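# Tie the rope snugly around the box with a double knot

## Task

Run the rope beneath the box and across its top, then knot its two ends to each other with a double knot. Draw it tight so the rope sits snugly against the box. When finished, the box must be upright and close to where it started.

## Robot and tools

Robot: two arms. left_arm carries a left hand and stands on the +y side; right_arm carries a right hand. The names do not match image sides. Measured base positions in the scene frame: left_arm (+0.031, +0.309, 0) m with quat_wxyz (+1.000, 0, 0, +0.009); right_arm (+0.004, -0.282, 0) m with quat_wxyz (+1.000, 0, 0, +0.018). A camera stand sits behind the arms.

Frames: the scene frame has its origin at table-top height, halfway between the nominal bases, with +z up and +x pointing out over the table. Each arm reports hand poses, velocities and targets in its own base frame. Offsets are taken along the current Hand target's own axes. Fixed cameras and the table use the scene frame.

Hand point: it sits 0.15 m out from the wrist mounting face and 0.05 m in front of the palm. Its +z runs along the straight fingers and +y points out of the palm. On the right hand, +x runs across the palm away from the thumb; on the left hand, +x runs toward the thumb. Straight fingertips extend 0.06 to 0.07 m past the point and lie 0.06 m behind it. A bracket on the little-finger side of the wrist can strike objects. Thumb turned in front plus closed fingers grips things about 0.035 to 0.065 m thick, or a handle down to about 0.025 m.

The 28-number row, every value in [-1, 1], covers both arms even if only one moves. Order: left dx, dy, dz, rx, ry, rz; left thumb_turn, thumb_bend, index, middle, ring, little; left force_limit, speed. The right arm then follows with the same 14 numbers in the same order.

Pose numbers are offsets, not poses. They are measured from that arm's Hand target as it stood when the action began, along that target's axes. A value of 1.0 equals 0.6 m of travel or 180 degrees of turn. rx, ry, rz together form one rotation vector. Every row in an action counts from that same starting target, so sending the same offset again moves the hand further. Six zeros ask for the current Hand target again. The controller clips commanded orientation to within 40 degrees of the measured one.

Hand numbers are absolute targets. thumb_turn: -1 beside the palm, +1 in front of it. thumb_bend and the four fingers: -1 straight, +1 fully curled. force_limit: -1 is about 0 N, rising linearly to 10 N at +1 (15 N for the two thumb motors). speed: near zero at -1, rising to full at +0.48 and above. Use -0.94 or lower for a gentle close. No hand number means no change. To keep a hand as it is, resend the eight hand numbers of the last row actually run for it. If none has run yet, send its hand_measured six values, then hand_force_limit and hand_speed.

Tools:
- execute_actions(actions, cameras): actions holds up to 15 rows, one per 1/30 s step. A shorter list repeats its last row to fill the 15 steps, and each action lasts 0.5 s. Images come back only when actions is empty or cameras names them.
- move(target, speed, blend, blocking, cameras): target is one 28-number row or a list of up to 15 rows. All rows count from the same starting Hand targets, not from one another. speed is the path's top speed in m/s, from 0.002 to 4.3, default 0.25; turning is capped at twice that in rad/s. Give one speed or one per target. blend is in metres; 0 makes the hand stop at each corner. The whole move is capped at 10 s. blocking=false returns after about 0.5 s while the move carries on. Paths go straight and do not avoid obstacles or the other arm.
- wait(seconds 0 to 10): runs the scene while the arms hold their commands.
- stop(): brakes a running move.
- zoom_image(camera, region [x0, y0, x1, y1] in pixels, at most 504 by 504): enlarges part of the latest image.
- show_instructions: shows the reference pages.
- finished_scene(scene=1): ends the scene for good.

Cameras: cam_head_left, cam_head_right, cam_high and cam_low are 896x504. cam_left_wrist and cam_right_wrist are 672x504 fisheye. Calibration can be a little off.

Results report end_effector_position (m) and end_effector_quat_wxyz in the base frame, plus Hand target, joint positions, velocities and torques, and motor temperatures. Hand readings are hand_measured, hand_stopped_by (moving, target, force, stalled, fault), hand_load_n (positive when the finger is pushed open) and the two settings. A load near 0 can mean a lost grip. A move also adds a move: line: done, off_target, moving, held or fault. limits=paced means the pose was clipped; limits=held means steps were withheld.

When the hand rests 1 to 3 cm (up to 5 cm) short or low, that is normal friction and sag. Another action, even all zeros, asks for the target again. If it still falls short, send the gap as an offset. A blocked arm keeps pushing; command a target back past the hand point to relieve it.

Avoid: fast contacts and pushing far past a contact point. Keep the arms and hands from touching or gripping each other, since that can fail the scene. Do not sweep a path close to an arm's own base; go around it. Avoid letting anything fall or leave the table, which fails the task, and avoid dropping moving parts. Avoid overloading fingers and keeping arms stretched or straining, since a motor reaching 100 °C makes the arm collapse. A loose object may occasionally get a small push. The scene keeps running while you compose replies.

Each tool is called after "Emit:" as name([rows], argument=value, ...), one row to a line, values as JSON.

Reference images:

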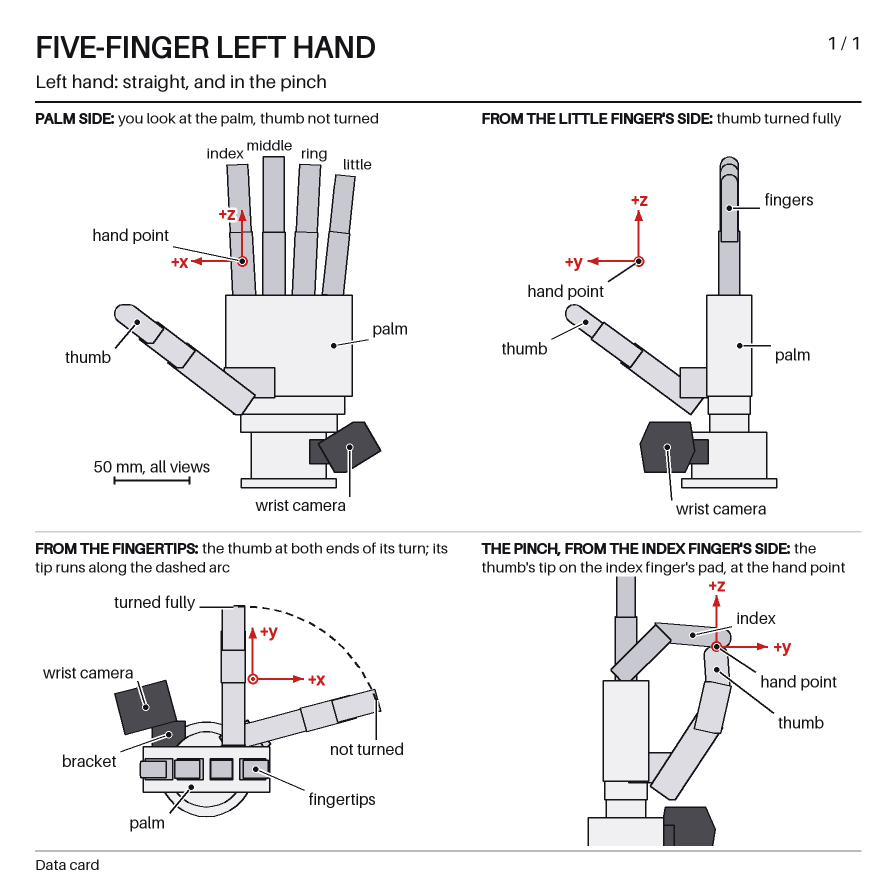

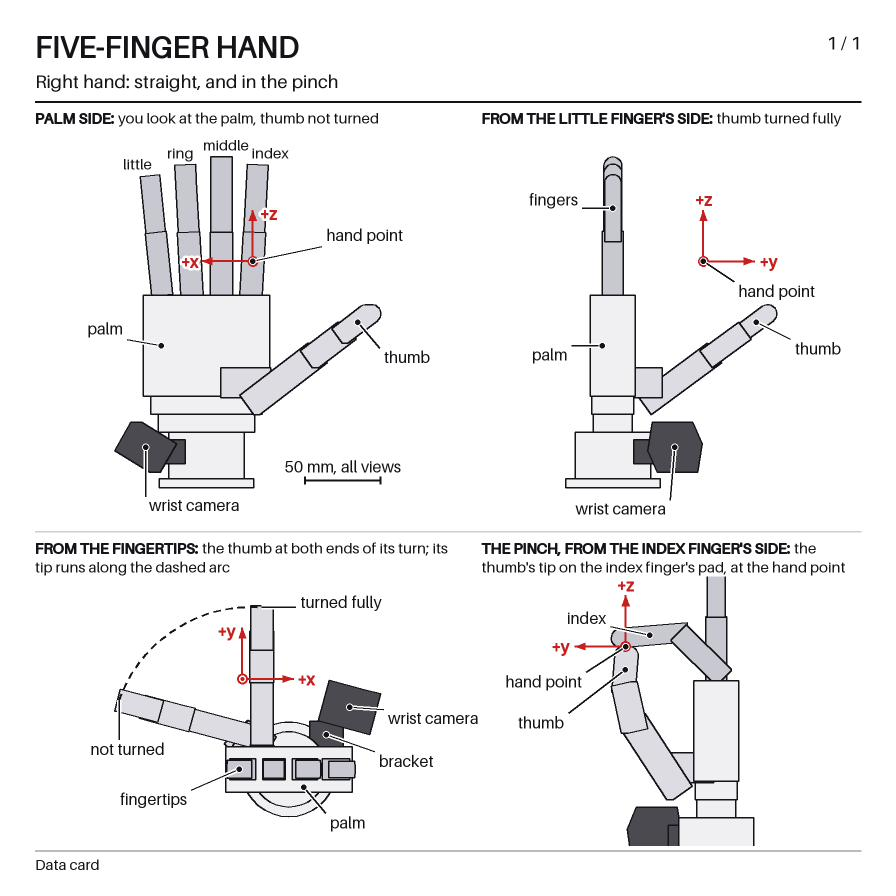

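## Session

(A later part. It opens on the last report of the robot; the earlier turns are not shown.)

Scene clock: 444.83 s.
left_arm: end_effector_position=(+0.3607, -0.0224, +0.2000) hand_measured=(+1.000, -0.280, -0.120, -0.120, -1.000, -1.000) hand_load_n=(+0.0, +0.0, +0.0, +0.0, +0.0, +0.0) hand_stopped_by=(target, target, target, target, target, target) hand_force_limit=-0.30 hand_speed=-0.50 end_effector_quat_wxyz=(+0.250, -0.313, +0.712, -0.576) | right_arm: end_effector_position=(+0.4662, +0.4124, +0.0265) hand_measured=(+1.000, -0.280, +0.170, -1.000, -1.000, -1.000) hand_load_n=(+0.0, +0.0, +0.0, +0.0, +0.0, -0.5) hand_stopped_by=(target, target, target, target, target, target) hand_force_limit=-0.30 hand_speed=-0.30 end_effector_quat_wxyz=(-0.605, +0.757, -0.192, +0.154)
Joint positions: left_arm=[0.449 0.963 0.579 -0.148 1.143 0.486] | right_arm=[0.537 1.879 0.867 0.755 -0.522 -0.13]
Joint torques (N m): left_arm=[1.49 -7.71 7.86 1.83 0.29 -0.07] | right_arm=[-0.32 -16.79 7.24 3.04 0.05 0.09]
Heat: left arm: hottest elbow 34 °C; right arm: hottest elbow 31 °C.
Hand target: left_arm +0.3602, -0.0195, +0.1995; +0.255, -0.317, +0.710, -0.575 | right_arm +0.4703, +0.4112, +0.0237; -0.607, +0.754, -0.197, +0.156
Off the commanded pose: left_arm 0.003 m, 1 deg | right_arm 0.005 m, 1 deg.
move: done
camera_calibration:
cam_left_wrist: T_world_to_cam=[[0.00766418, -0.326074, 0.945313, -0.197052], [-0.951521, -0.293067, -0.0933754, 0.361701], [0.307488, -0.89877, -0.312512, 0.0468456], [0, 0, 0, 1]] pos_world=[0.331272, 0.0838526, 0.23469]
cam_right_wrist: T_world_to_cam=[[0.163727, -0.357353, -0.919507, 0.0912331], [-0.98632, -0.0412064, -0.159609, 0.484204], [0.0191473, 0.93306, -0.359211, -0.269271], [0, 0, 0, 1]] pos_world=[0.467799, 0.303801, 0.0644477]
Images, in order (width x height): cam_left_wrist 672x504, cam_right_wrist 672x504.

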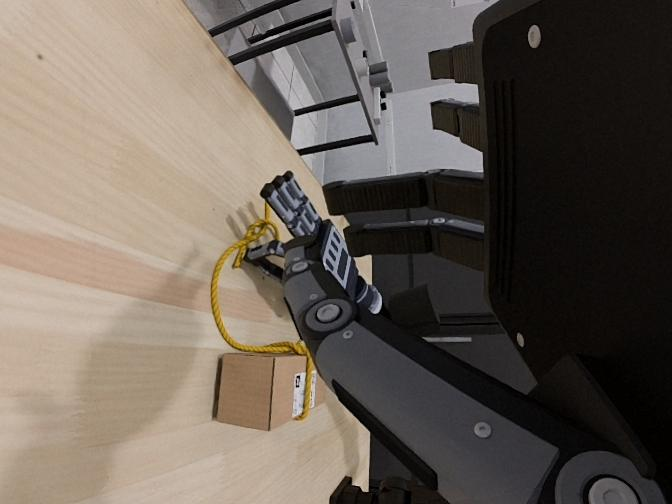

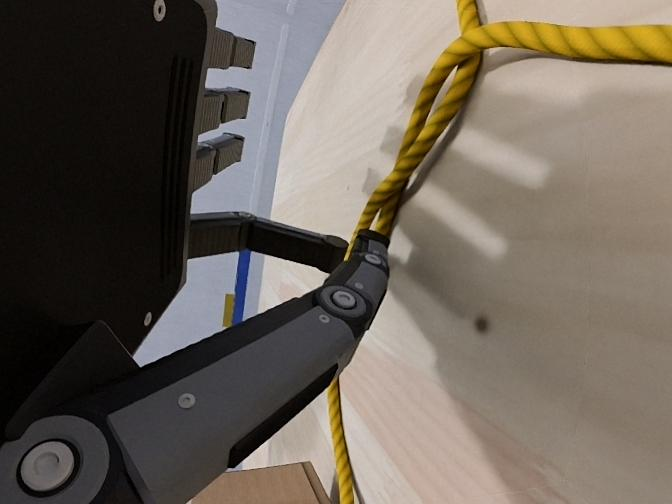

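Emit:
move([
  [0,0,0,0,0,0,1,-0.28,-0.12,-0.12,-1,-1,-0.3,-0.5,0,0,0,0,0,0,1,-0.28,0.13,-1,-1,-1,-0.3,-0.3],
  [0,0,0,0,0,0,1,-0.28,-0.12,-0.12,-1,-1,-0.3,-0.5,-0.0003,0.0167,0.0055,0,0,0,1,-0.28,0.13,-1,-1,-1,-0.3,-0.3],
], speed=0.04, cameras=["cam_right_wrist", "cam_left_wrist"])

Scene clock: 447.13 s.
left_arm: end_effector_position=(+0.3607, -0.0224, +0.2000) hand_measured=(+1.000, -0.280, -0.120, -0.120, -1.000, -1.000) hand_load_n=(+0.0, +0.0, +0.0, +0.0, +0.0, +0.0) hand_stopped_by=(target, target, target, target, target, target) hand_force_limit=-0.30 hand_speed=-0.50 end_effector_quat_wxyz=(+0.250, -0.313, +0.712, -0.576) | right_arm: end_effector_position=(+0.4667, +0.4125, +0.0165) hand_measured=(+1.000, -0.280, +0.130, -1.000, -1.000, -1.000) hand_load_n=(+0.0, +0.0, +0.0, +0.0, +0.0, +0.0) hand_stopped_by=(target, target, target, target, target, target) hand_force_limit=-0.30 hand_speed=-0.30 end_effector_quat_wxyz=(-0.605, +0.757, -0.193, +0.154)
Joint positions: left_arm=[0.449 0.963 0.579 -0.148 1.143 0.486] | right_arm=[0.537 1.905 0.867 0.781 -0.52 -0.13]
Joint torques (N m): left_arm=[1.44 -7.71 7.84 1.81 0.29 -0.07] | right_arm=[0.15 -16.44 7.21 2.91 0.03 0.08]
Heat: left arm: hottest elbow 34 °C; right arm: hottest elbow 31 °C.
Hand target: left_arm +0.3602, -0.0195, +0.1995; +0.255, -0.317, +0.710, -0.575 | right_arm +0.4706, +0.4123, +0.0130; -0.607, +0.754, -0.197, +0.156
Off the commanded pose: left_arm 0.003 m, 1 deg | right_arm 0.005 m, 1 deg.
move: done
camera_calibration:
cam_left_wrist: T_world_to_cam=[[0.00766418, -0.326074, 0.945313, -0.197052], [-0.951521, -0.293067, -0.0933754, 0.361701], [0.307488, -0.89877, -0.312512, 0.0468456], [0, 0, 0, 1]] pos_world=[0.331272, 0.0838526, 0.23469]
cam_right_wrist: T_world_to_cam=[[0.163021, -0.357448, -0.919595, 0.0823542], [-0.986407, -0.0395461, -0.159493, 0.482435], [0.0206441, 0.933095, -0.359036, -0.273592], [0, 0, 0, 1]] pos_world=[0.4681, 0.303803, 0.054448]
Images, in order (width x height): cam_left_wrist 672x504, cam_right_wrist 672x504.

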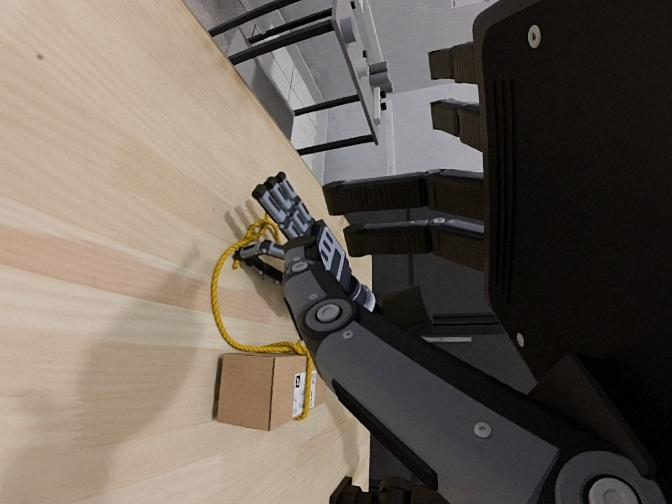

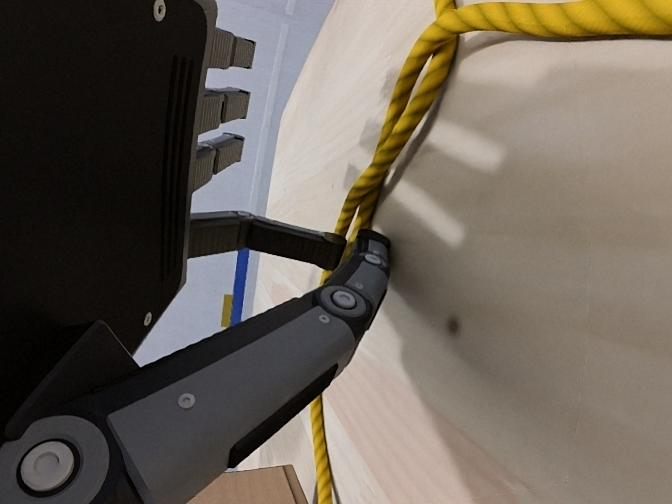

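Emit:
zoom_image(camera="cam_right_wrist", region=[290, 150, 430, 330])

Emit:
zoom_image(camera="cam_left_wrist", region=[200, 180, 320, 300])

Scaled by 2.800 from the camera's 672x504 image, which has a finer 960x720 frame.

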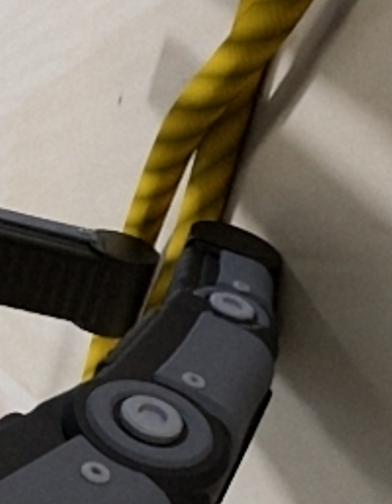

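Scaled by 4.200 from the camera's 672x504 image, which has a finer 960x720 frame.

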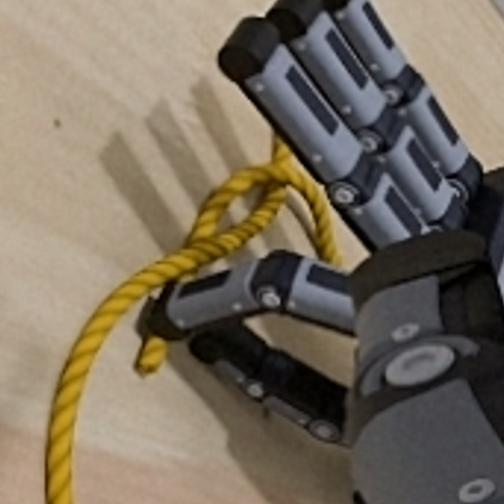

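Emit:
move(target=[0,0,0,0,0,0,1,-0.28,-0.12,-0.12,-1,-1,-0.3,-0.5,0,0,0,0,0,0,1,-0.28,0.36,-1,-1,-1,-0.2,-0.8], speed=0.05, cameras=["cam_right_wrist", "cam_left_wrist"])

Scene clock: 447.93 s.
left_arm: end_effector_position=(+0.3607, -0.0224, +0.2000) hand_measured=(+1.000, -0.280, -0.120, -0.120, -1.000, -1.000) hand_load_n=(+0.0, +0.0, +0.0, -0.5, +0.0, +0.0) hand_stopped_by=(target, target, target, target, target, target) hand_force_limit=-0.30 hand_speed=-0.50 end_effector_quat_wxyz=(+0.250, -0.313, +0.712, -0.576) | right_arm: end_effector_position=(+0.4668, +0.4125, +0.0166) hand_measured=(+1.000, -0.280, +0.348, -1.000, -1.000, -1.000) hand_load_n=(-0.5, +2.0, +5.0, +0.0, +0.0, +0.0) hand_stopped_by=(target, target, force, target, target, target) hand_force_limit=-0.20 hand_speed=-0.80 end_effector_quat_wxyz=(-0.605, +0.757, -0.193, +0.155)
Joint positions: left_arm=[0.449 0.963 0.579 -0.148 1.143 0.486] | right_arm=[0.537 1.905 0.867 0.782 -0.52 -0.13]
Joint torques (N m): left_arm=[1.44 -7.65 7.86 1.81 0.29 -0.07] | right_arm=[-0.09 -16.73 7.15 2.96 0.02 0.08]
Heat: left arm: hottest elbow 34 °C; right arm: hottest elbow 31 °C.
Hand target: left_arm +0.3602, -0.0195, +0.1995; +0.255, -0.317, +0.710, -0.575 | right_arm +0.4706, +0.4123, +0.0130; -0.607, +0.754, -0.197, +0.156
Off the commanded pose: left_arm 0.003 m, 1 deg | right_arm 0.005 m, 1 deg.
move: done
camera_calibration:
cam_left_wrist: T_world_to_cam=[[0.00766418, -0.326074, 0.945313, -0.197052], [-0.951521, -0.293067, -0.0933754, 0.361701], [0.307488, -0.89877, -0.312512, 0.0468456], [0, 0, 0, 1]] pos_world=[0.331272, 0.0838526, 0.23469]
cam_right_wrist: T_world_to_cam=[[0.163674, -0.35712, -0.919606, 0.0820598], [-0.986294, -0.0395386, -0.160189, 0.482535], [0.0208467, 0.933221, -0.358697, -0.273803], [0, 0, 0, 1]] pos_world=[0.468199, 0.303903, 0.0545471]
Images, in order (width x height): cam_left_wrist 672x504, cam_right_wrist 672x504.

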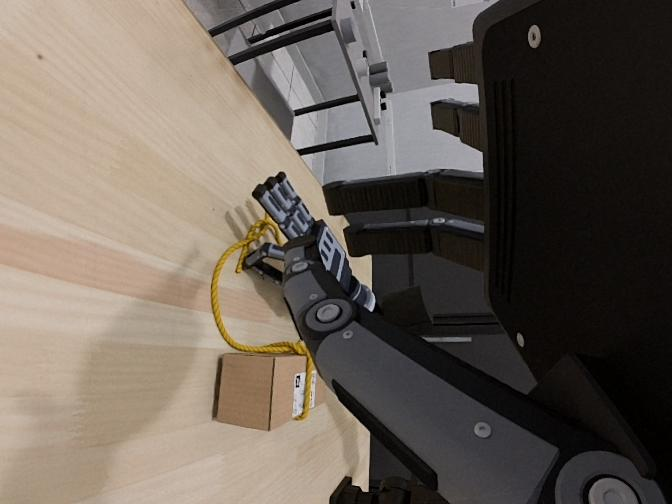

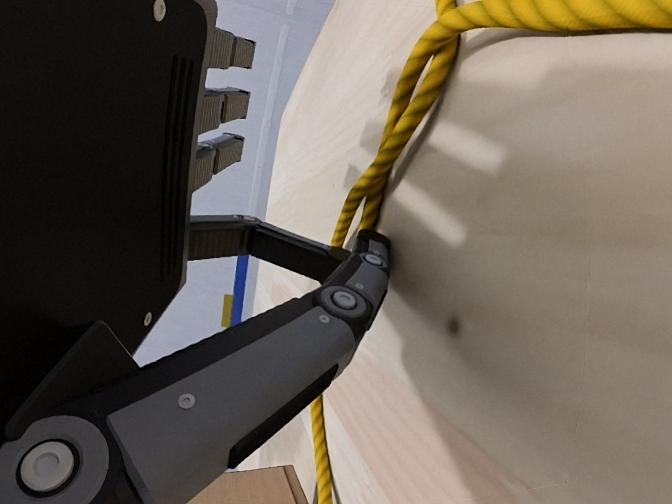

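Emit:
zoom_image(camera="cam_left_wrist", region=[200, 180, 320, 300])

Scaled by 4.200 from the camera's 672x504 image, which has a finer 960x720 frame.

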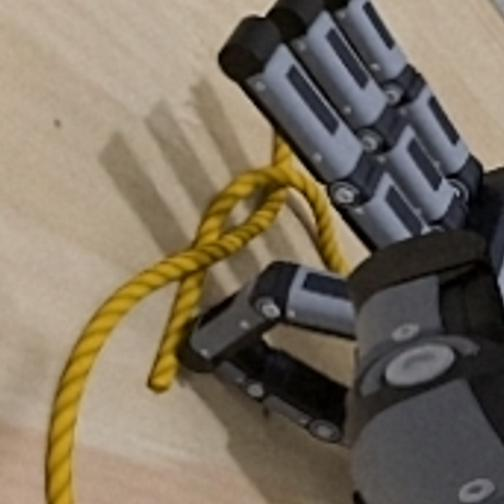

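Emit:
move(target=[0,0,0,0,0,0,1,-0.28,-0.12,-0.12,-1,-1,-0.3,-0.5,-0.003,-0.0655,-0.0097,0,0,0,1,-0.28,-1,0.13,-1,-1,-0.3,-0.1], speed=0.08, cameras=["cam_right_wrist", "cam_left_wrist"])

Scene clock: 449.90 s.
left_arm: end_effector_position=(+0.3607, -0.0224, +0.2000) hand_measured=(+1.000, -0.280, -0.120, -0.120, -1.000, -1.000) hand_load_n=(+0.0, +0.0, +0.0, +0.0, -0.5, +0.0) hand_stopped_by=(target, target, target, target, target, target) hand_force_limit=-0.30 hand_speed=-0.50 end_effector_quat_wxyz=(+0.250, -0.313, +0.712, -0.576) | right_arm: end_effector_position=(+0.4665, +0.4115, +0.0473) hand_measured=(+1.000, -0.280, -1.000, +0.130, -1.000, -1.000) hand_load_n=(+0.0, +0.0, +0.0, +0.0, +0.0, -0.5) hand_stopped_by=(target, target, target, target, target, target) hand_force_limit=-0.30 hand_speed=-0.10 end_effector_quat_wxyz=(-0.605, +0.756, -0.195, +0.156)
Joint positions: left_arm=[0.449 0.963 0.579 -0.148 1.143 0.486] | right_arm=[0.537 1.826 0.867 0.706 -0.514 -0.127]
Joint torques (N m): left_arm=[1.49 -7.71 7.86 1.81 0.29 -0.07] | right_arm=[0.5 -17.67 8.73 1.8 0.05 0.08]
Heat: left arm: hottest elbow 34 °C; right arm: hottest elbow 31 °C.
Hand target: left_arm +0.3602, -0.0195, +0.1995; +0.255, -0.317, +0.710, -0.575 | right_arm +0.4705, +0.4155, +0.0528; -0.607, +0.754, -0.197, +0.156
Off the commanded pose: left_arm 0.003 m, 1 deg | right_arm 0.008 m, 0 deg.
move: done
camera_calibration:
cam_left_wrist: T_world_to_cam=[[0.00766418, -0.326074, 0.945313, -0.197052], [-0.951521, -0.293067, -0.0933754, 0.361701], [0.307488, -0.89877, -0.312512, 0.0468456], [0, 0, 0, 1]] pos_world=[0.331272, 0.0838526, 0.23469]
cam_right_wrist: T_world_to_cam=[[0.161756, -0.356674, -0.920119, 0.110686], [-0.986466, -0.0330864, -0.160594, 0.484554], [0.0268363, 0.933643, -0.357199, -0.264876], [0, 0, 0, 1]] pos_world=[0.467201, 0.30281, 0.0850471]
Images, in order (width x height): cam_left_wrist 672x504, cam_right_wrist 672x504.

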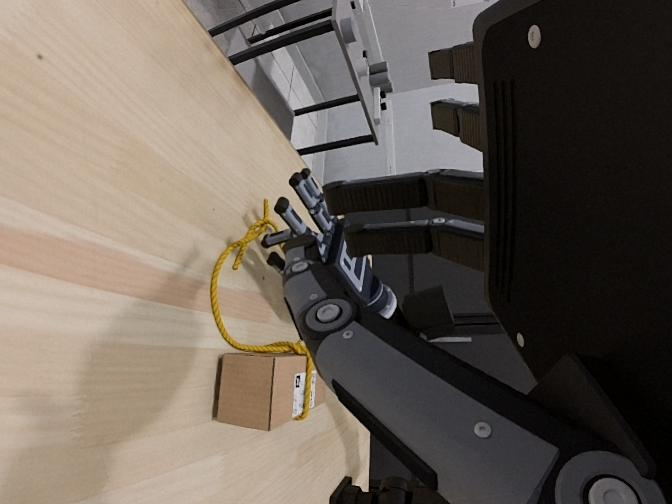

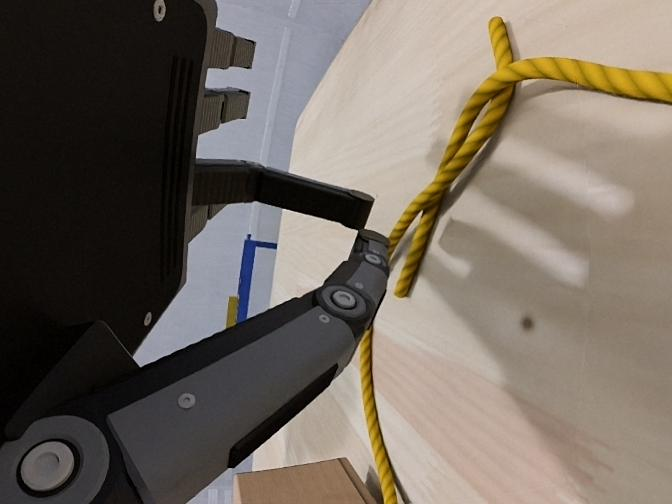

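Emit:
zoom_image(camera="cam_right_wrist", region=[350, 150, 490, 330])

Emit:
zoom_image(camera="cam_left_wrist", region=[200, 180, 320, 300])

Scaled by 2.800 from the camera's 672x504 image, which has a finer 960x720 frame.

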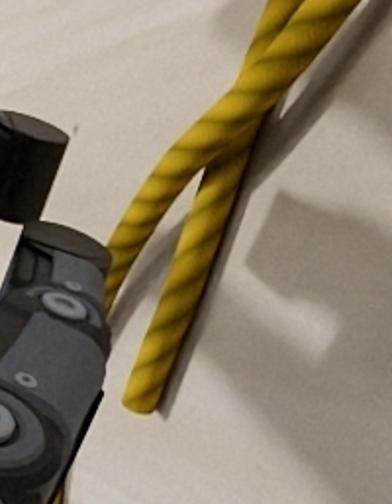

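Scaled by 4.200 from the camera's 672x504 image, which has a finer 960x720 frame.

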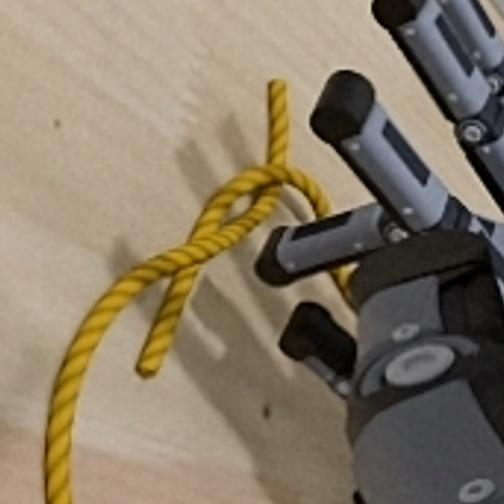

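Emit:
move(target=[0,0,0,0,0,0,1,-0.28,-0.12,-0.12,-1,-1,-0.3,-0.5,-0.0234,0.0426,0.0112,0,0,0,1,-0.28,-1,0.13,-1,-1,-0.3,-0.1], speed=0.08, cameras=["cam_right_wrist"])

Scene clock: 451.60 s.
left_arm: end_effector_position=(+0.3607, -0.0224, +0.2000) hand_measured=(+1.000, -0.280, -0.120, -0.120, -1.000, -1.000) hand_load_n=(+0.0, +0.0, +0.0, +0.0, +0.0, +0.0) hand_stopped_by=(target, target, target, target, target, target) hand_force_limit=-0.30 hand_speed=-0.50 end_effector_quat_wxyz=(+0.250, -0.313, +0.712, -0.576) | right_arm: end_effector_position=(+0.4640, +0.4184, +0.0329) hand_measured=(+1.000, -0.280, -1.000, +0.130, -1.000, -1.000) hand_load_n=(+0.0, +0.0, +0.0, +0.0, +0.0, +0.0) hand_stopped_by=(target, target, target, target, target, target) hand_force_limit=-0.30 hand_speed=-0.10 end_effector_quat_wxyz=(-0.606, +0.754, -0.197, +0.161)
Joint positions: left_arm=[0.449 0.963 0.579 -0.148 1.143 0.486] | right_arm=[0.555 1.865 0.863 0.758 -0.488 -0.121]
Joint torques (N m): left_arm=[1.44 -7.71 7.86 1.81 0.29 -0.07] | right_arm=[1.2 -16.21 6.76 2.97 0.05 0.08]
Heat: left arm: hottest elbow 34 °C; right arm: hottest elbow 31 °C.
Hand target: left_arm +0.3602, -0.0195, +0.1995; +0.255, -0.317, +0.710, -0.575 | right_arm +0.4586, +0.4233, +0.0264; -0.607, +0.754, -0.197, +0.156
Off the commanded pose: left_arm 0.003 m, 1 deg | right_arm 0.010 m, 1 deg.
move: done
camera_calibration:
cam_right_wrist: T_world_to_cam=[[0.164276, -0.356376, -0.919788, 0.0988805], [-0.985726, -0.0244795, -0.166568, 0.476272], [0.0368448, 0.934022, -0.355311, -0.281282], [0, 0, 0, 1]] pos_world=[0.463594, 0.309621, 0.0703383]
Images, in order (width x height): cam_right_wrist 672x504.

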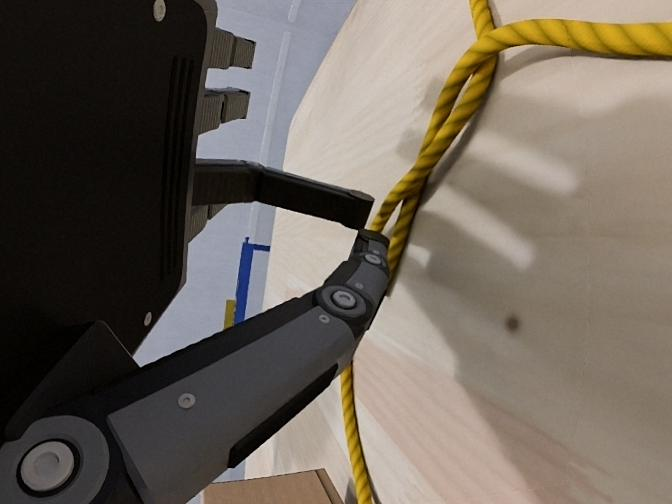

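Emit:
move(target=[0,0,0,0,0,0,1,-0.28,-0.12,-0.12,-1,-1,-0.3,-0.5,-0.0023,0.028,0,0,0,0,1,-0.28,-1,0.13,-1,-1,-0.3,-0.1], speed=0.05, cameras=["cam_right_wrist", "cam_left_wrist"])

Scene clock: 452.63 s.
left_arm: end_effector_position=(+0.3607, -0.0224, +0.2000) hand_measured=(+1.000, -0.280, -0.120, -0.120, -1.000, -1.000) hand_load_n=(+0.0, +0.0, +0.0, +0.0, +0.0, +0.0) hand_stopped_by=(target, target, target, target, target, target) hand_force_limit=-0.30 hand_speed=-0.50 end_effector_quat_wxyz=(+0.250, -0.313, +0.712, -0.576) | right_arm: end_effector_position=(+0.4630, +0.4178, +0.0216) hand_measured=(+1.000, -0.280, -1.000, +0.130, -1.000, -1.000) hand_load_n=(+0.0, +0.0, +0.0, +0.0, +0.0, +0.0) hand_stopped_by=(target, target, target, target, target, target) hand_force_limit=-0.30 hand_speed=-0.10 end_effector_quat_wxyz=(-0.609, +0.751, -0.194, +0.164)
Joint positions: left_arm=[0.449 0.963 0.579 -0.148 1.143 0.486] | right_arm=[0.555 1.897 0.854 0.81 -0.488 -0.121]
Joint torques (N m): left_arm=[1.44 -7.71 7.86 1.81 0.29 -0.07] | right_arm=[0.79 -16.09 6.15 2.89 0.03 0.07]
Heat: left arm: hottest elbow 34 °C; right arm: hottest elbow 31 °C.
Hand target: left_arm +0.3602, -0.0195, +0.1995; +0.255, -0.317, +0.710, -0.575 | right_arm +0.4556, +0.4208, +0.0099; -0.607, +0.754, -0.197, +0.156
Off the commanded pose: left_arm 0.003 m, 1 deg | right_arm 0.014 m, 1 deg.
move: off_target (right_arm)
camera_calibration:
cam_left_wrist: T_world_to_cam=[[0.00766418, -0.326074, 0.945313, -0.197052], [-0.951521, -0.293067, -0.0933754, 0.361701], [0.307488, -0.89877, -0.312512, 0.0468456], [0, 0, 0, 1]] pos_world=[0.331272, 0.0838526, 0.23469]
cam_right_wrist: T_world_to_cam=[[0.173218, -0.350811, -0.920287, 0.0820444], [-0.984059, -0.0234269, -0.176291, 0.472345], [0.0402853, 0.936153, -0.349276, -0.287307], [0, 0, 0, 1]] pos_world=[0.462178, 0.308811, 0.0584251]
Images, in order (width x height): cam_left_wrist 672x504, cam_right_wrist 672x504.

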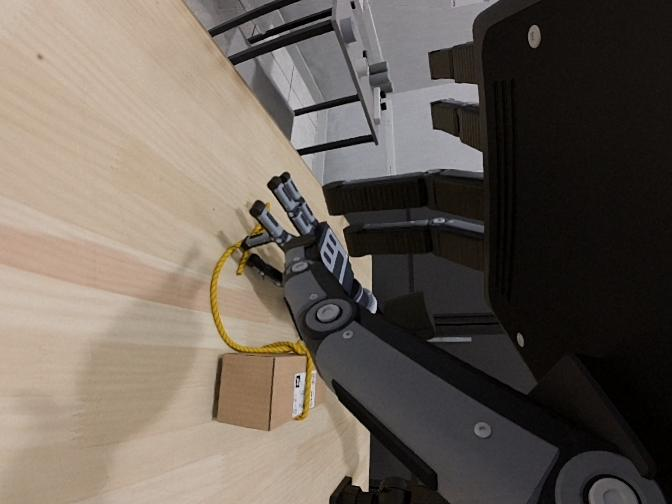

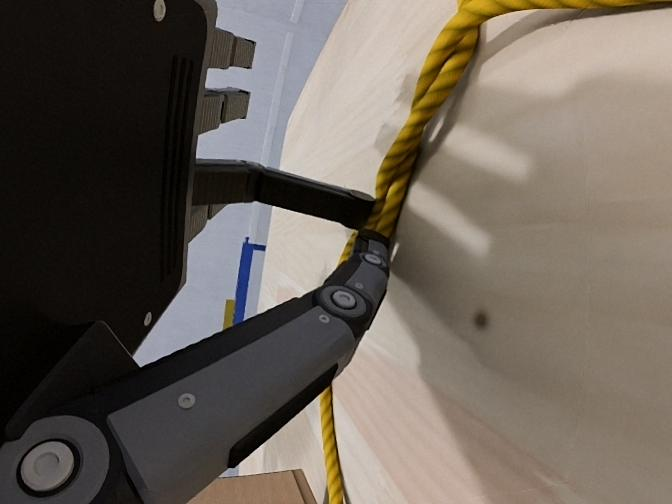

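Emit:
zoom_image(camera="cam_right_wrist", region=[310, 150, 450, 330])

Emit:
zoom_image(camera="cam_left_wrist", region=[200, 180, 320, 300])

Scaled by 2.800 from the camera's 672x504 image, which has a finer 960x720 frame.

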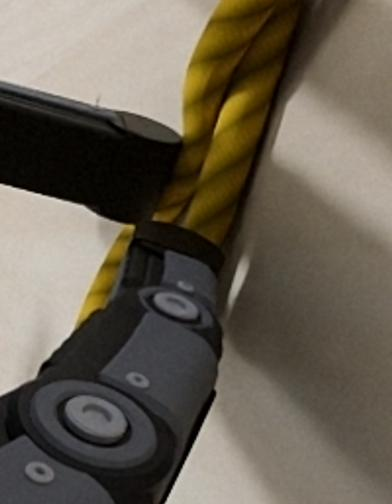

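Scaled by 4.200 from the camera's 672x504 image, which has a finer 960x720 frame.

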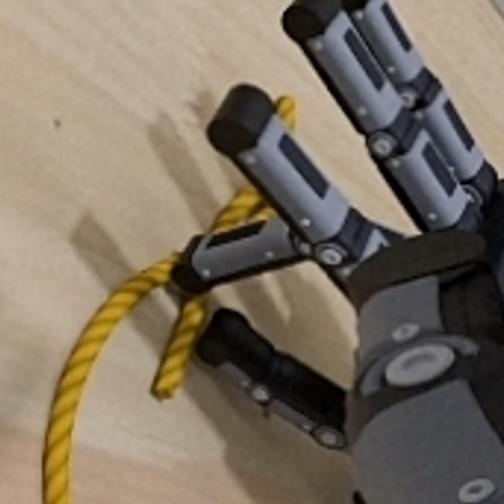

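Emit:
move(target=[0,0,0,0,0,0,1,-0.28,-0.12,-0.12,-1,-1,-0.3,-0.5,0.0,-0.0733,-0.0161,0,0,0,1,0.0,0.13,-1,-1,-1,-0.3,-0.1], speed=0.08, cameras=["cam_right_wrist", "cam_left_wrist"])

Scene clock: 454.27 s.
left_arm: end_effector_position=(+0.3607, -0.0224, +0.2000) hand_measured=(+1.000, -0.280, -0.120, -0.120, -1.000, -1.000) hand_load_n=(+0.0, +0.0, +0.5, +0.0, +0.0, +0.0) hand_stopped_by=(target, target, target, target, target, target) hand_force_limit=-0.30 hand_speed=-0.50 end_effector_quat_wxyz=(+0.250, -0.313, +0.712, -0.576) | right_arm: end_effector_position=(+0.4608, +0.4165, +0.0555) hand_measured=(+1.000, +0.000, +0.130, -1.000, -1.000, -1.000) hand_load_n=(+0.0, +0.5, +0.0, +0.0, +0.0, +0.0) hand_stopped_by=(target, target, target, target, target, target) hand_force_limit=-0.30 hand_speed=-0.10 end_effector_quat_wxyz=(-0.609, +0.752, -0.195, +0.163)
Joint positions: left_arm=[0.449 0.963 0.579 -0.148 1.143 0.486] | right_arm=[0.555 1.805 0.854 0.716 -0.488 -0.12]
Joint torques (N m): left_arm=[1.44 -7.71 7.86 1.81 0.29 -0.07] | right_arm=[1.14 -17.67 7.54 1.84 0.01 0.06]
Heat: left arm: hottest elbow 34 °C; right arm: hottest elbow 31 °C.
Hand target: left_arm +0.3602, -0.0195, +0.1995; +0.255, -0.317, +0.710, -0.575 | right_arm +0.4557, +0.4207, +0.0549; -0.607, +0.754, -0.197, +0.156
Off the commanded pose: left_arm 0.003 m, 1 deg | right_arm 0.007 m, 1 deg.
move: done
camera_calibration:
cam_left_wrist: T_world_to_cam=[[0.00766418, -0.326074, 0.945313, -0.197052], [-0.951521, -0.293067, -0.0933754, 0.361701], [0.307488, -0.89877, -0.312512, 0.0468456], [0, 0, 0, 1]] pos_world=[0.331272, 0.0838526, 0.23469]
cam_right_wrist: T_world_to_cam=[[0.170178, -0.351653, -0.920532, 0.114926], [-0.984627, -0.0233573, -0.173104, 0.476193], [0.0393714, 0.935839, -0.350221, -0.273526], [0, 0, 0, 1]] pos_world=[0.460084, 0.307513, 0.0924299]
Images, in order (width x height): cam_left_wrist 672x504, cam_right_wrist 672x504.

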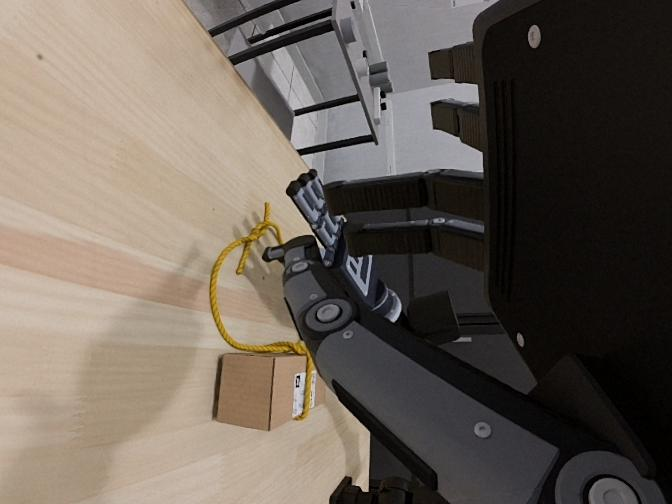

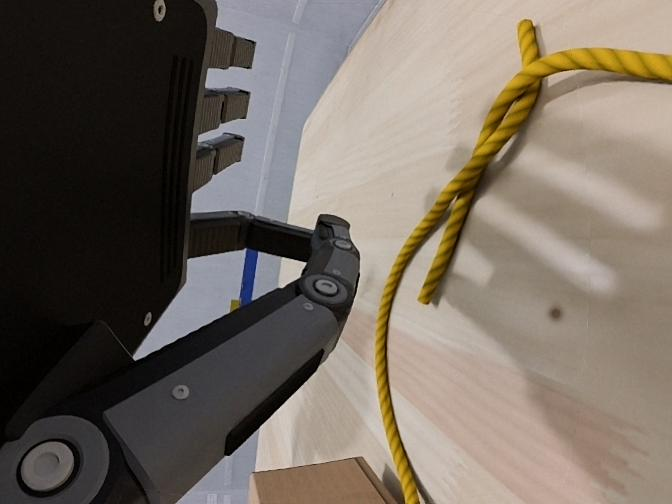

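Emit:
zoom_image(camera="cam_right_wrist", region=[370, 110, 550, 330])

Emit:
zoom_image(camera="cam_left_wrist", region=[200, 180, 320, 300])

Scaled by 2.291 from the camera's 672x504 image, which has a finer 960x720 frame.

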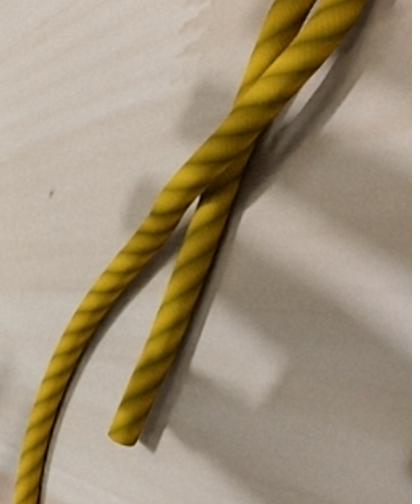

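Scaled by 4.200 from the camera's 672x504 image, which has a finer 960x720 frame.

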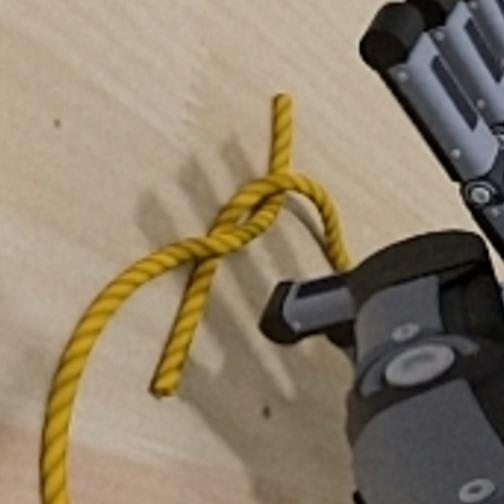

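Emit:
move(target=[0,0,0,0,0,0,1,-0.28,-0.12,-0.12,-1,-1,-0.3,-0.5,0.0317,0.0573,-0.002,0,0,0,1,0.0,0.13,-1,-1,-1,-0.3,-0.1], speed=0.08, cameras=["cam_right_wrist", "cam_left_wrist"])

Scene clock: 456.00 s.
left_arm: end_effector_position=(+0.3607, -0.0224, +0.2000) hand_measured=(+1.000, -0.280, -0.120, -0.120, -1.000, -1.000) hand_load_n=(+0.0, +0.0, +0.0, +0.0, -0.5, +0.0) hand_stopped_by=(target, target, target, target, target, target) hand_force_limit=-0.30 hand_speed=-0.50 end_effector_quat_wxyz=(+0.250, -0.313, +0.712, -0.576) | right_arm: end_effector_position=(+0.4635, +0.4083, +0.0253) hand_measured=(+1.000, +0.000, +0.130, -1.000, -1.000, -1.000) hand_load_n=(+0.0, +0.0, +0.0, +0.0, +0.0, +0.0) hand_stopped_by=(target, target, target, target, target, target) hand_force_limit=-0.30 hand_speed=-0.10 end_effector_quat_wxyz=(-0.606, +0.756, -0.197, +0.151)
Joint positions: left_arm=[0.449 0.963 0.579 -0.148 1.143 0.486] | right_arm=[0.531 1.876 0.854 0.766 -0.525 -0.12]
Joint torques (N m): left_arm=[1.44 -7.71 7.86 1.81 0.29 -0.08] | right_arm=[-0.67 -16.56 6.91 3.02 -0.22 -0.07]
Heat: left arm: hottest elbow 34 °C; right arm: hottest elbow 31 °C.
Hand target: left_arm +0.3602, -0.0195, +0.1995; +0.255, -0.317, +0.710, -0.575 | right_arm +0.4681, +0.4040, +0.0215; -0.607, +0.754, -0.197, +0.156
Off the commanded pose: left_arm 0.003 m, 1 deg | right_arm 0.007 m, 1 deg.
move: done
camera_calibration:
cam_left_wrist: T_world_to_cam=[[0.00766418, -0.326074, 0.945313, -0.197052], [-0.951521, -0.293067, -0.0933754, 0.361701], [0.307488, -0.89877, -0.312512, 0.0468456], [0, 0, 0, 1]] pos_world=[0.331272, 0.0838526, 0.23469]
cam_right_wrist: T_world_to_cam=[[0.153652, -0.352611, -0.923069, 0.092015], [-0.987925, -0.0360072, -0.150693, 0.479529], [0.0198989, 0.935077, -0.353886, -0.267129], [0, 0, 0, 1]] pos_world=[0.464916, 0.299498, 0.0626649]
Images, in order (width x height): cam_left_wrist 672x504, cam_right_wrist 672x504.

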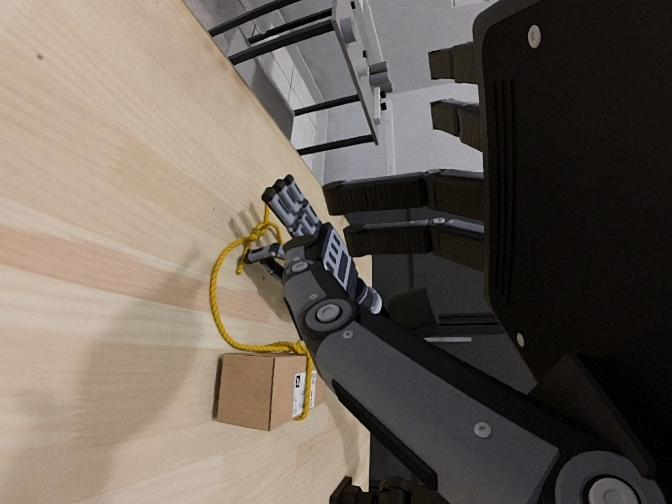

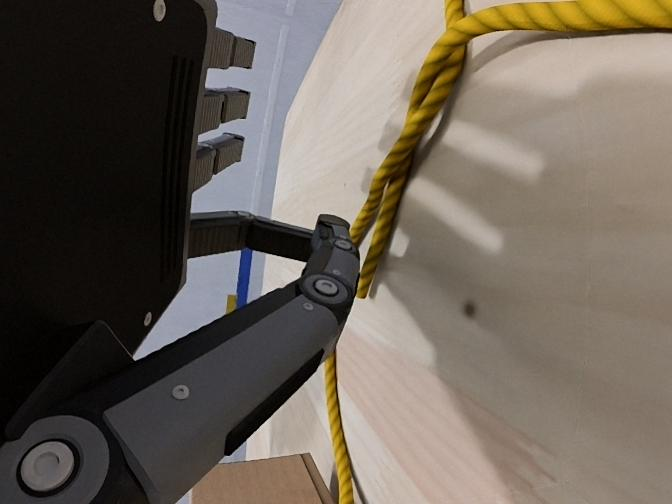

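Emit:
move(target=[0,0,0,0,0,0,1,-0.28,-0.12,-0.12,-1,-1,-0.3,-0.5,-0.0008,0.0246,0.0069,0,0,0,1,0.0,0.13,-1,-1,-1,-0.3,-0.1], speed=0.04, cameras=["cam_right_wrist", "cam_left_wrist"])

Scene clock: 457.07 s.
left_arm: end_effector_position=(+0.3607, -0.0224, +0.2000) hand_measured=(+1.000, -0.280, -0.120, -0.120, -1.000, -1.000) hand_load_n=(+0.0, +0.0, +0.0, +0.0, +0.0, +0.0) hand_stopped_by=(target, target, target, target, target, target) hand_force_limit=-0.30 hand_speed=-0.50 end_effector_quat_wxyz=(+0.250, -0.313, +0.712, -0.576) | right_arm: end_effector_position=(+0.4640, +0.4086, +0.0115) hand_measured=(+1.000, +0.000, +0.130, -1.000, -1.000, -1.000) hand_load_n=(+0.0, +0.0, +0.0, +0.0, -0.5, +0.0) hand_stopped_by=(target, target, target, target, target, target) hand_force_limit=-0.30 hand_speed=-0.10 end_effector_quat_wxyz=(-0.607, +0.755, -0.197, +0.152)
Joint positions: left_arm=[0.449 0.963 0.579 -0.148 1.143 0.486] | right_arm=[0.531 1.914 0.854 0.806 -0.525 -0.12]
Joint torques (N m): left_arm=[1.49 -7.71 7.86 1.81 0.29 -0.07] | right_arm=[-0.44 -16.38 6.67 2.95 -0.14 -0.06]
Heat: left arm: hottest elbow 34 °C; right arm: hottest elbow 31 °C.
Hand target: left_arm +0.3602, -0.0195, +0.1995; +0.255, -0.317, +0.710, -0.575 | right_arm +0.4681, +0.4050, +0.0062; -0.607, +0.754, -0.197, +0.156
Off the commanded pose: left_arm 0.003 m, 1 deg | right_arm 0.008 m, 1 deg.
move: done
camera_calibration:
cam_left_wrist: T_world_to_cam=[[0.00766418, -0.326074, 0.945313, -0.197052], [-0.951521, -0.293067, -0.0933754, 0.361701], [0.307488, -0.89877, -0.312512, 0.0468456], [0, 0, 0, 1]] pos_world=[0.331272, 0.0838526, 0.23469]
cam_right_wrist: T_world_to_cam=[[0.155458, -0.351509, -0.923187, 0.0779179], [-0.987627, -0.0358101, -0.152675, 0.477816], [0.0206072, 0.935499, -0.352727, -0.272792], [0, 0, 0, 1]] pos_world=[0.465413, 0.299696, 0.0486622]
Images, in order (width x height): cam_left_wrist 672x504, cam_right_wrist 672x504.

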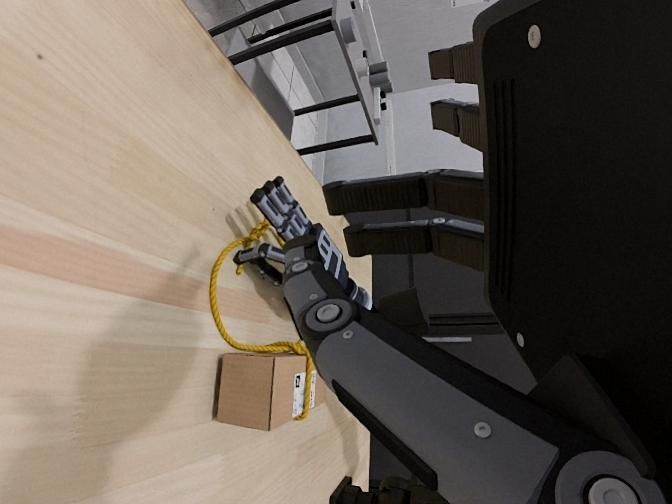

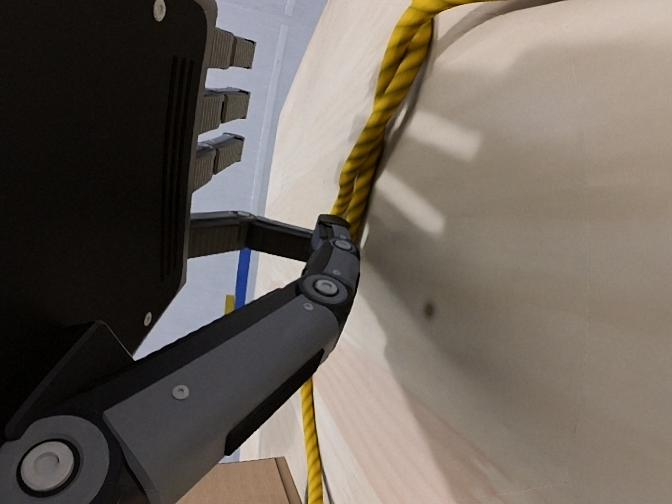

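Emit:
zoom_image(camera="cam_right_wrist", region=[270, 150, 410, 330])

Emit:
zoom_image(camera="cam_left_wrist", region=[200, 180, 320, 300])

Scaled by 2.800 from the camera's 672x504 image, which has a finer 960x720 frame.

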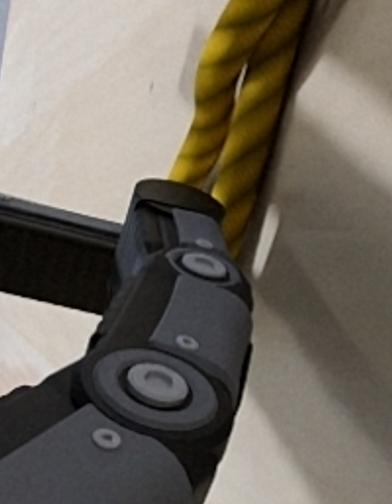

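Scaled by 4.200 from the camera's 672x504 image, which has a finer 960x720 frame.

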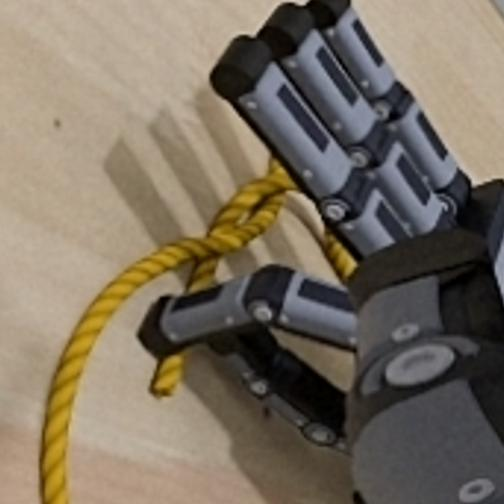

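Emit:
move([
  [0,0,0,0,0,0,1,-0.28,-0.12,-0.12,-1,-1,-0.3,-0.5,0,0.005,0.001,0,0,0,1,0.0,0.13,-1,-1,-1,-0.3,-0.1],
  [0,0,0,0,0,0,1,-0.28,-0.12,-0.12,-1,-1,-0.3,-0.5,0,0.005,0.001,0,0,0,1,0.0,0.36,-1,-1,-1,-0.2,-0.8],
], speed=0.04, cameras=["cam_right_wrist", "cam_left_wrist"])

Scene clock: 458.50 s.
left_arm: end_effector_position=(+0.3607, -0.0224, +0.2000) hand_measured=(+1.000, -0.280, -0.120, -0.120, -1.000, -1.000) hand_load_n=(+0.0, +0.0, +0.0, +0.0, +0.0, +0.0) hand_stopped_by=(target, target, target, target, target, target) hand_force_limit=-0.30 hand_speed=-0.50 end_effector_quat_wxyz=(+0.250, -0.313, +0.712, -0.576) | right_arm: end_effector_position=(+0.4645, +0.4089, +0.0108) hand_measured=(+1.000, +0.000, +0.238, -1.000, -1.000, -1.000) hand_load_n=(+0.0, +1.0, +4.0, +0.0, +0.0, +0.0) hand_stopped_by=(target, target, force, target, target, target) hand_force_limit=-0.20 hand_speed=-0.80 end_effector_quat_wxyz=(-0.608, +0.754, -0.196, +0.153)
Joint positions: left_arm=[0.449 0.963 0.579 -0.148 1.143 0.486] | right_arm=[0.531 1.919 0.854 0.816 -0.525 -0.12]
Joint torques (N m): left_arm=[1.44 -7.71 7.86 1.81 0.29 -0.07] | right_arm=[-0.5 -16.03 6.64 2.85 -0.14 -0.09]
Heat: left arm: hottest elbow 34 °C; right arm: hottest elbow 30 °C.
Hand target: left_arm +0.3602, -0.0195, +0.1995; +0.255, -0.317, +0.710, -0.575 | right_arm +0.4681, +0.4050, +0.0031; -0.607, +0.754, -0.197, +0.156
Off the commanded pose: left_arm 0.003 m, 1 deg | right_arm 0.009 m, 0 deg.
move: done
camera_calibration:
cam_left_wrist: T_world_to_cam=[[0.00766418, -0.326074, 0.945313, -0.197052], [-0.951521, -0.293067, -0.0933754, 0.361701], [0.307488, -0.89877, -0.312512, 0.0468456], [0, 0, 0, 1]] pos_world=[0.331272, 0.0838526, 0.23469]
cam_right_wrist: T_world_to_cam=[[0.159751, -0.349078, -0.923376, 0.0743282], [-0.986907, -0.0354147, -0.157354, 0.477731], [0.0222277, 0.936424, -0.350166, -0.274584], [0, 0, 0, 1]] pos_world=[0.465705, 0.299992, 0.0476559]
Images, in order (width x height): cam_left_wrist 672x504, cam_right_wrist 672x504.

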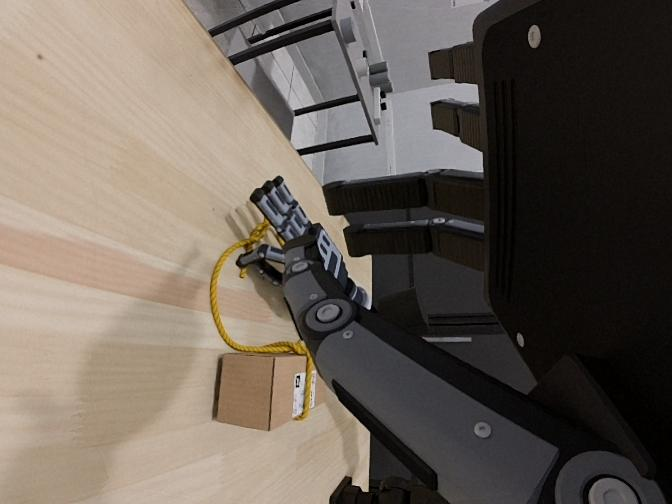

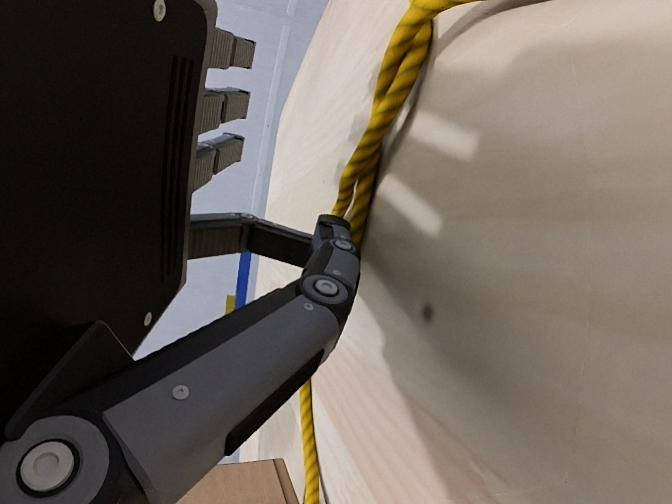

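Emit:
zoom_image(camera="cam_left_wrist", region=[200, 180, 320, 300])

Scaled by 4.200 from the camera's 672x504 image, which has a finer 960x720 frame.

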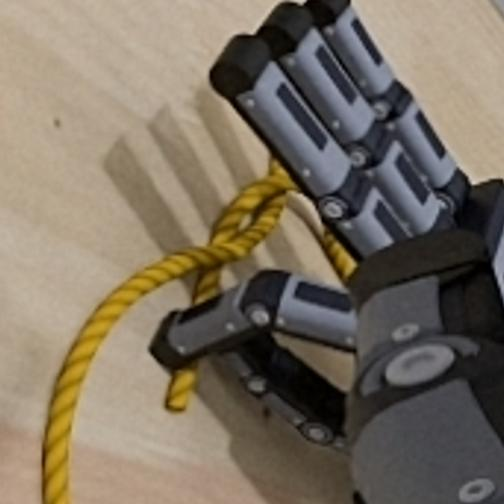

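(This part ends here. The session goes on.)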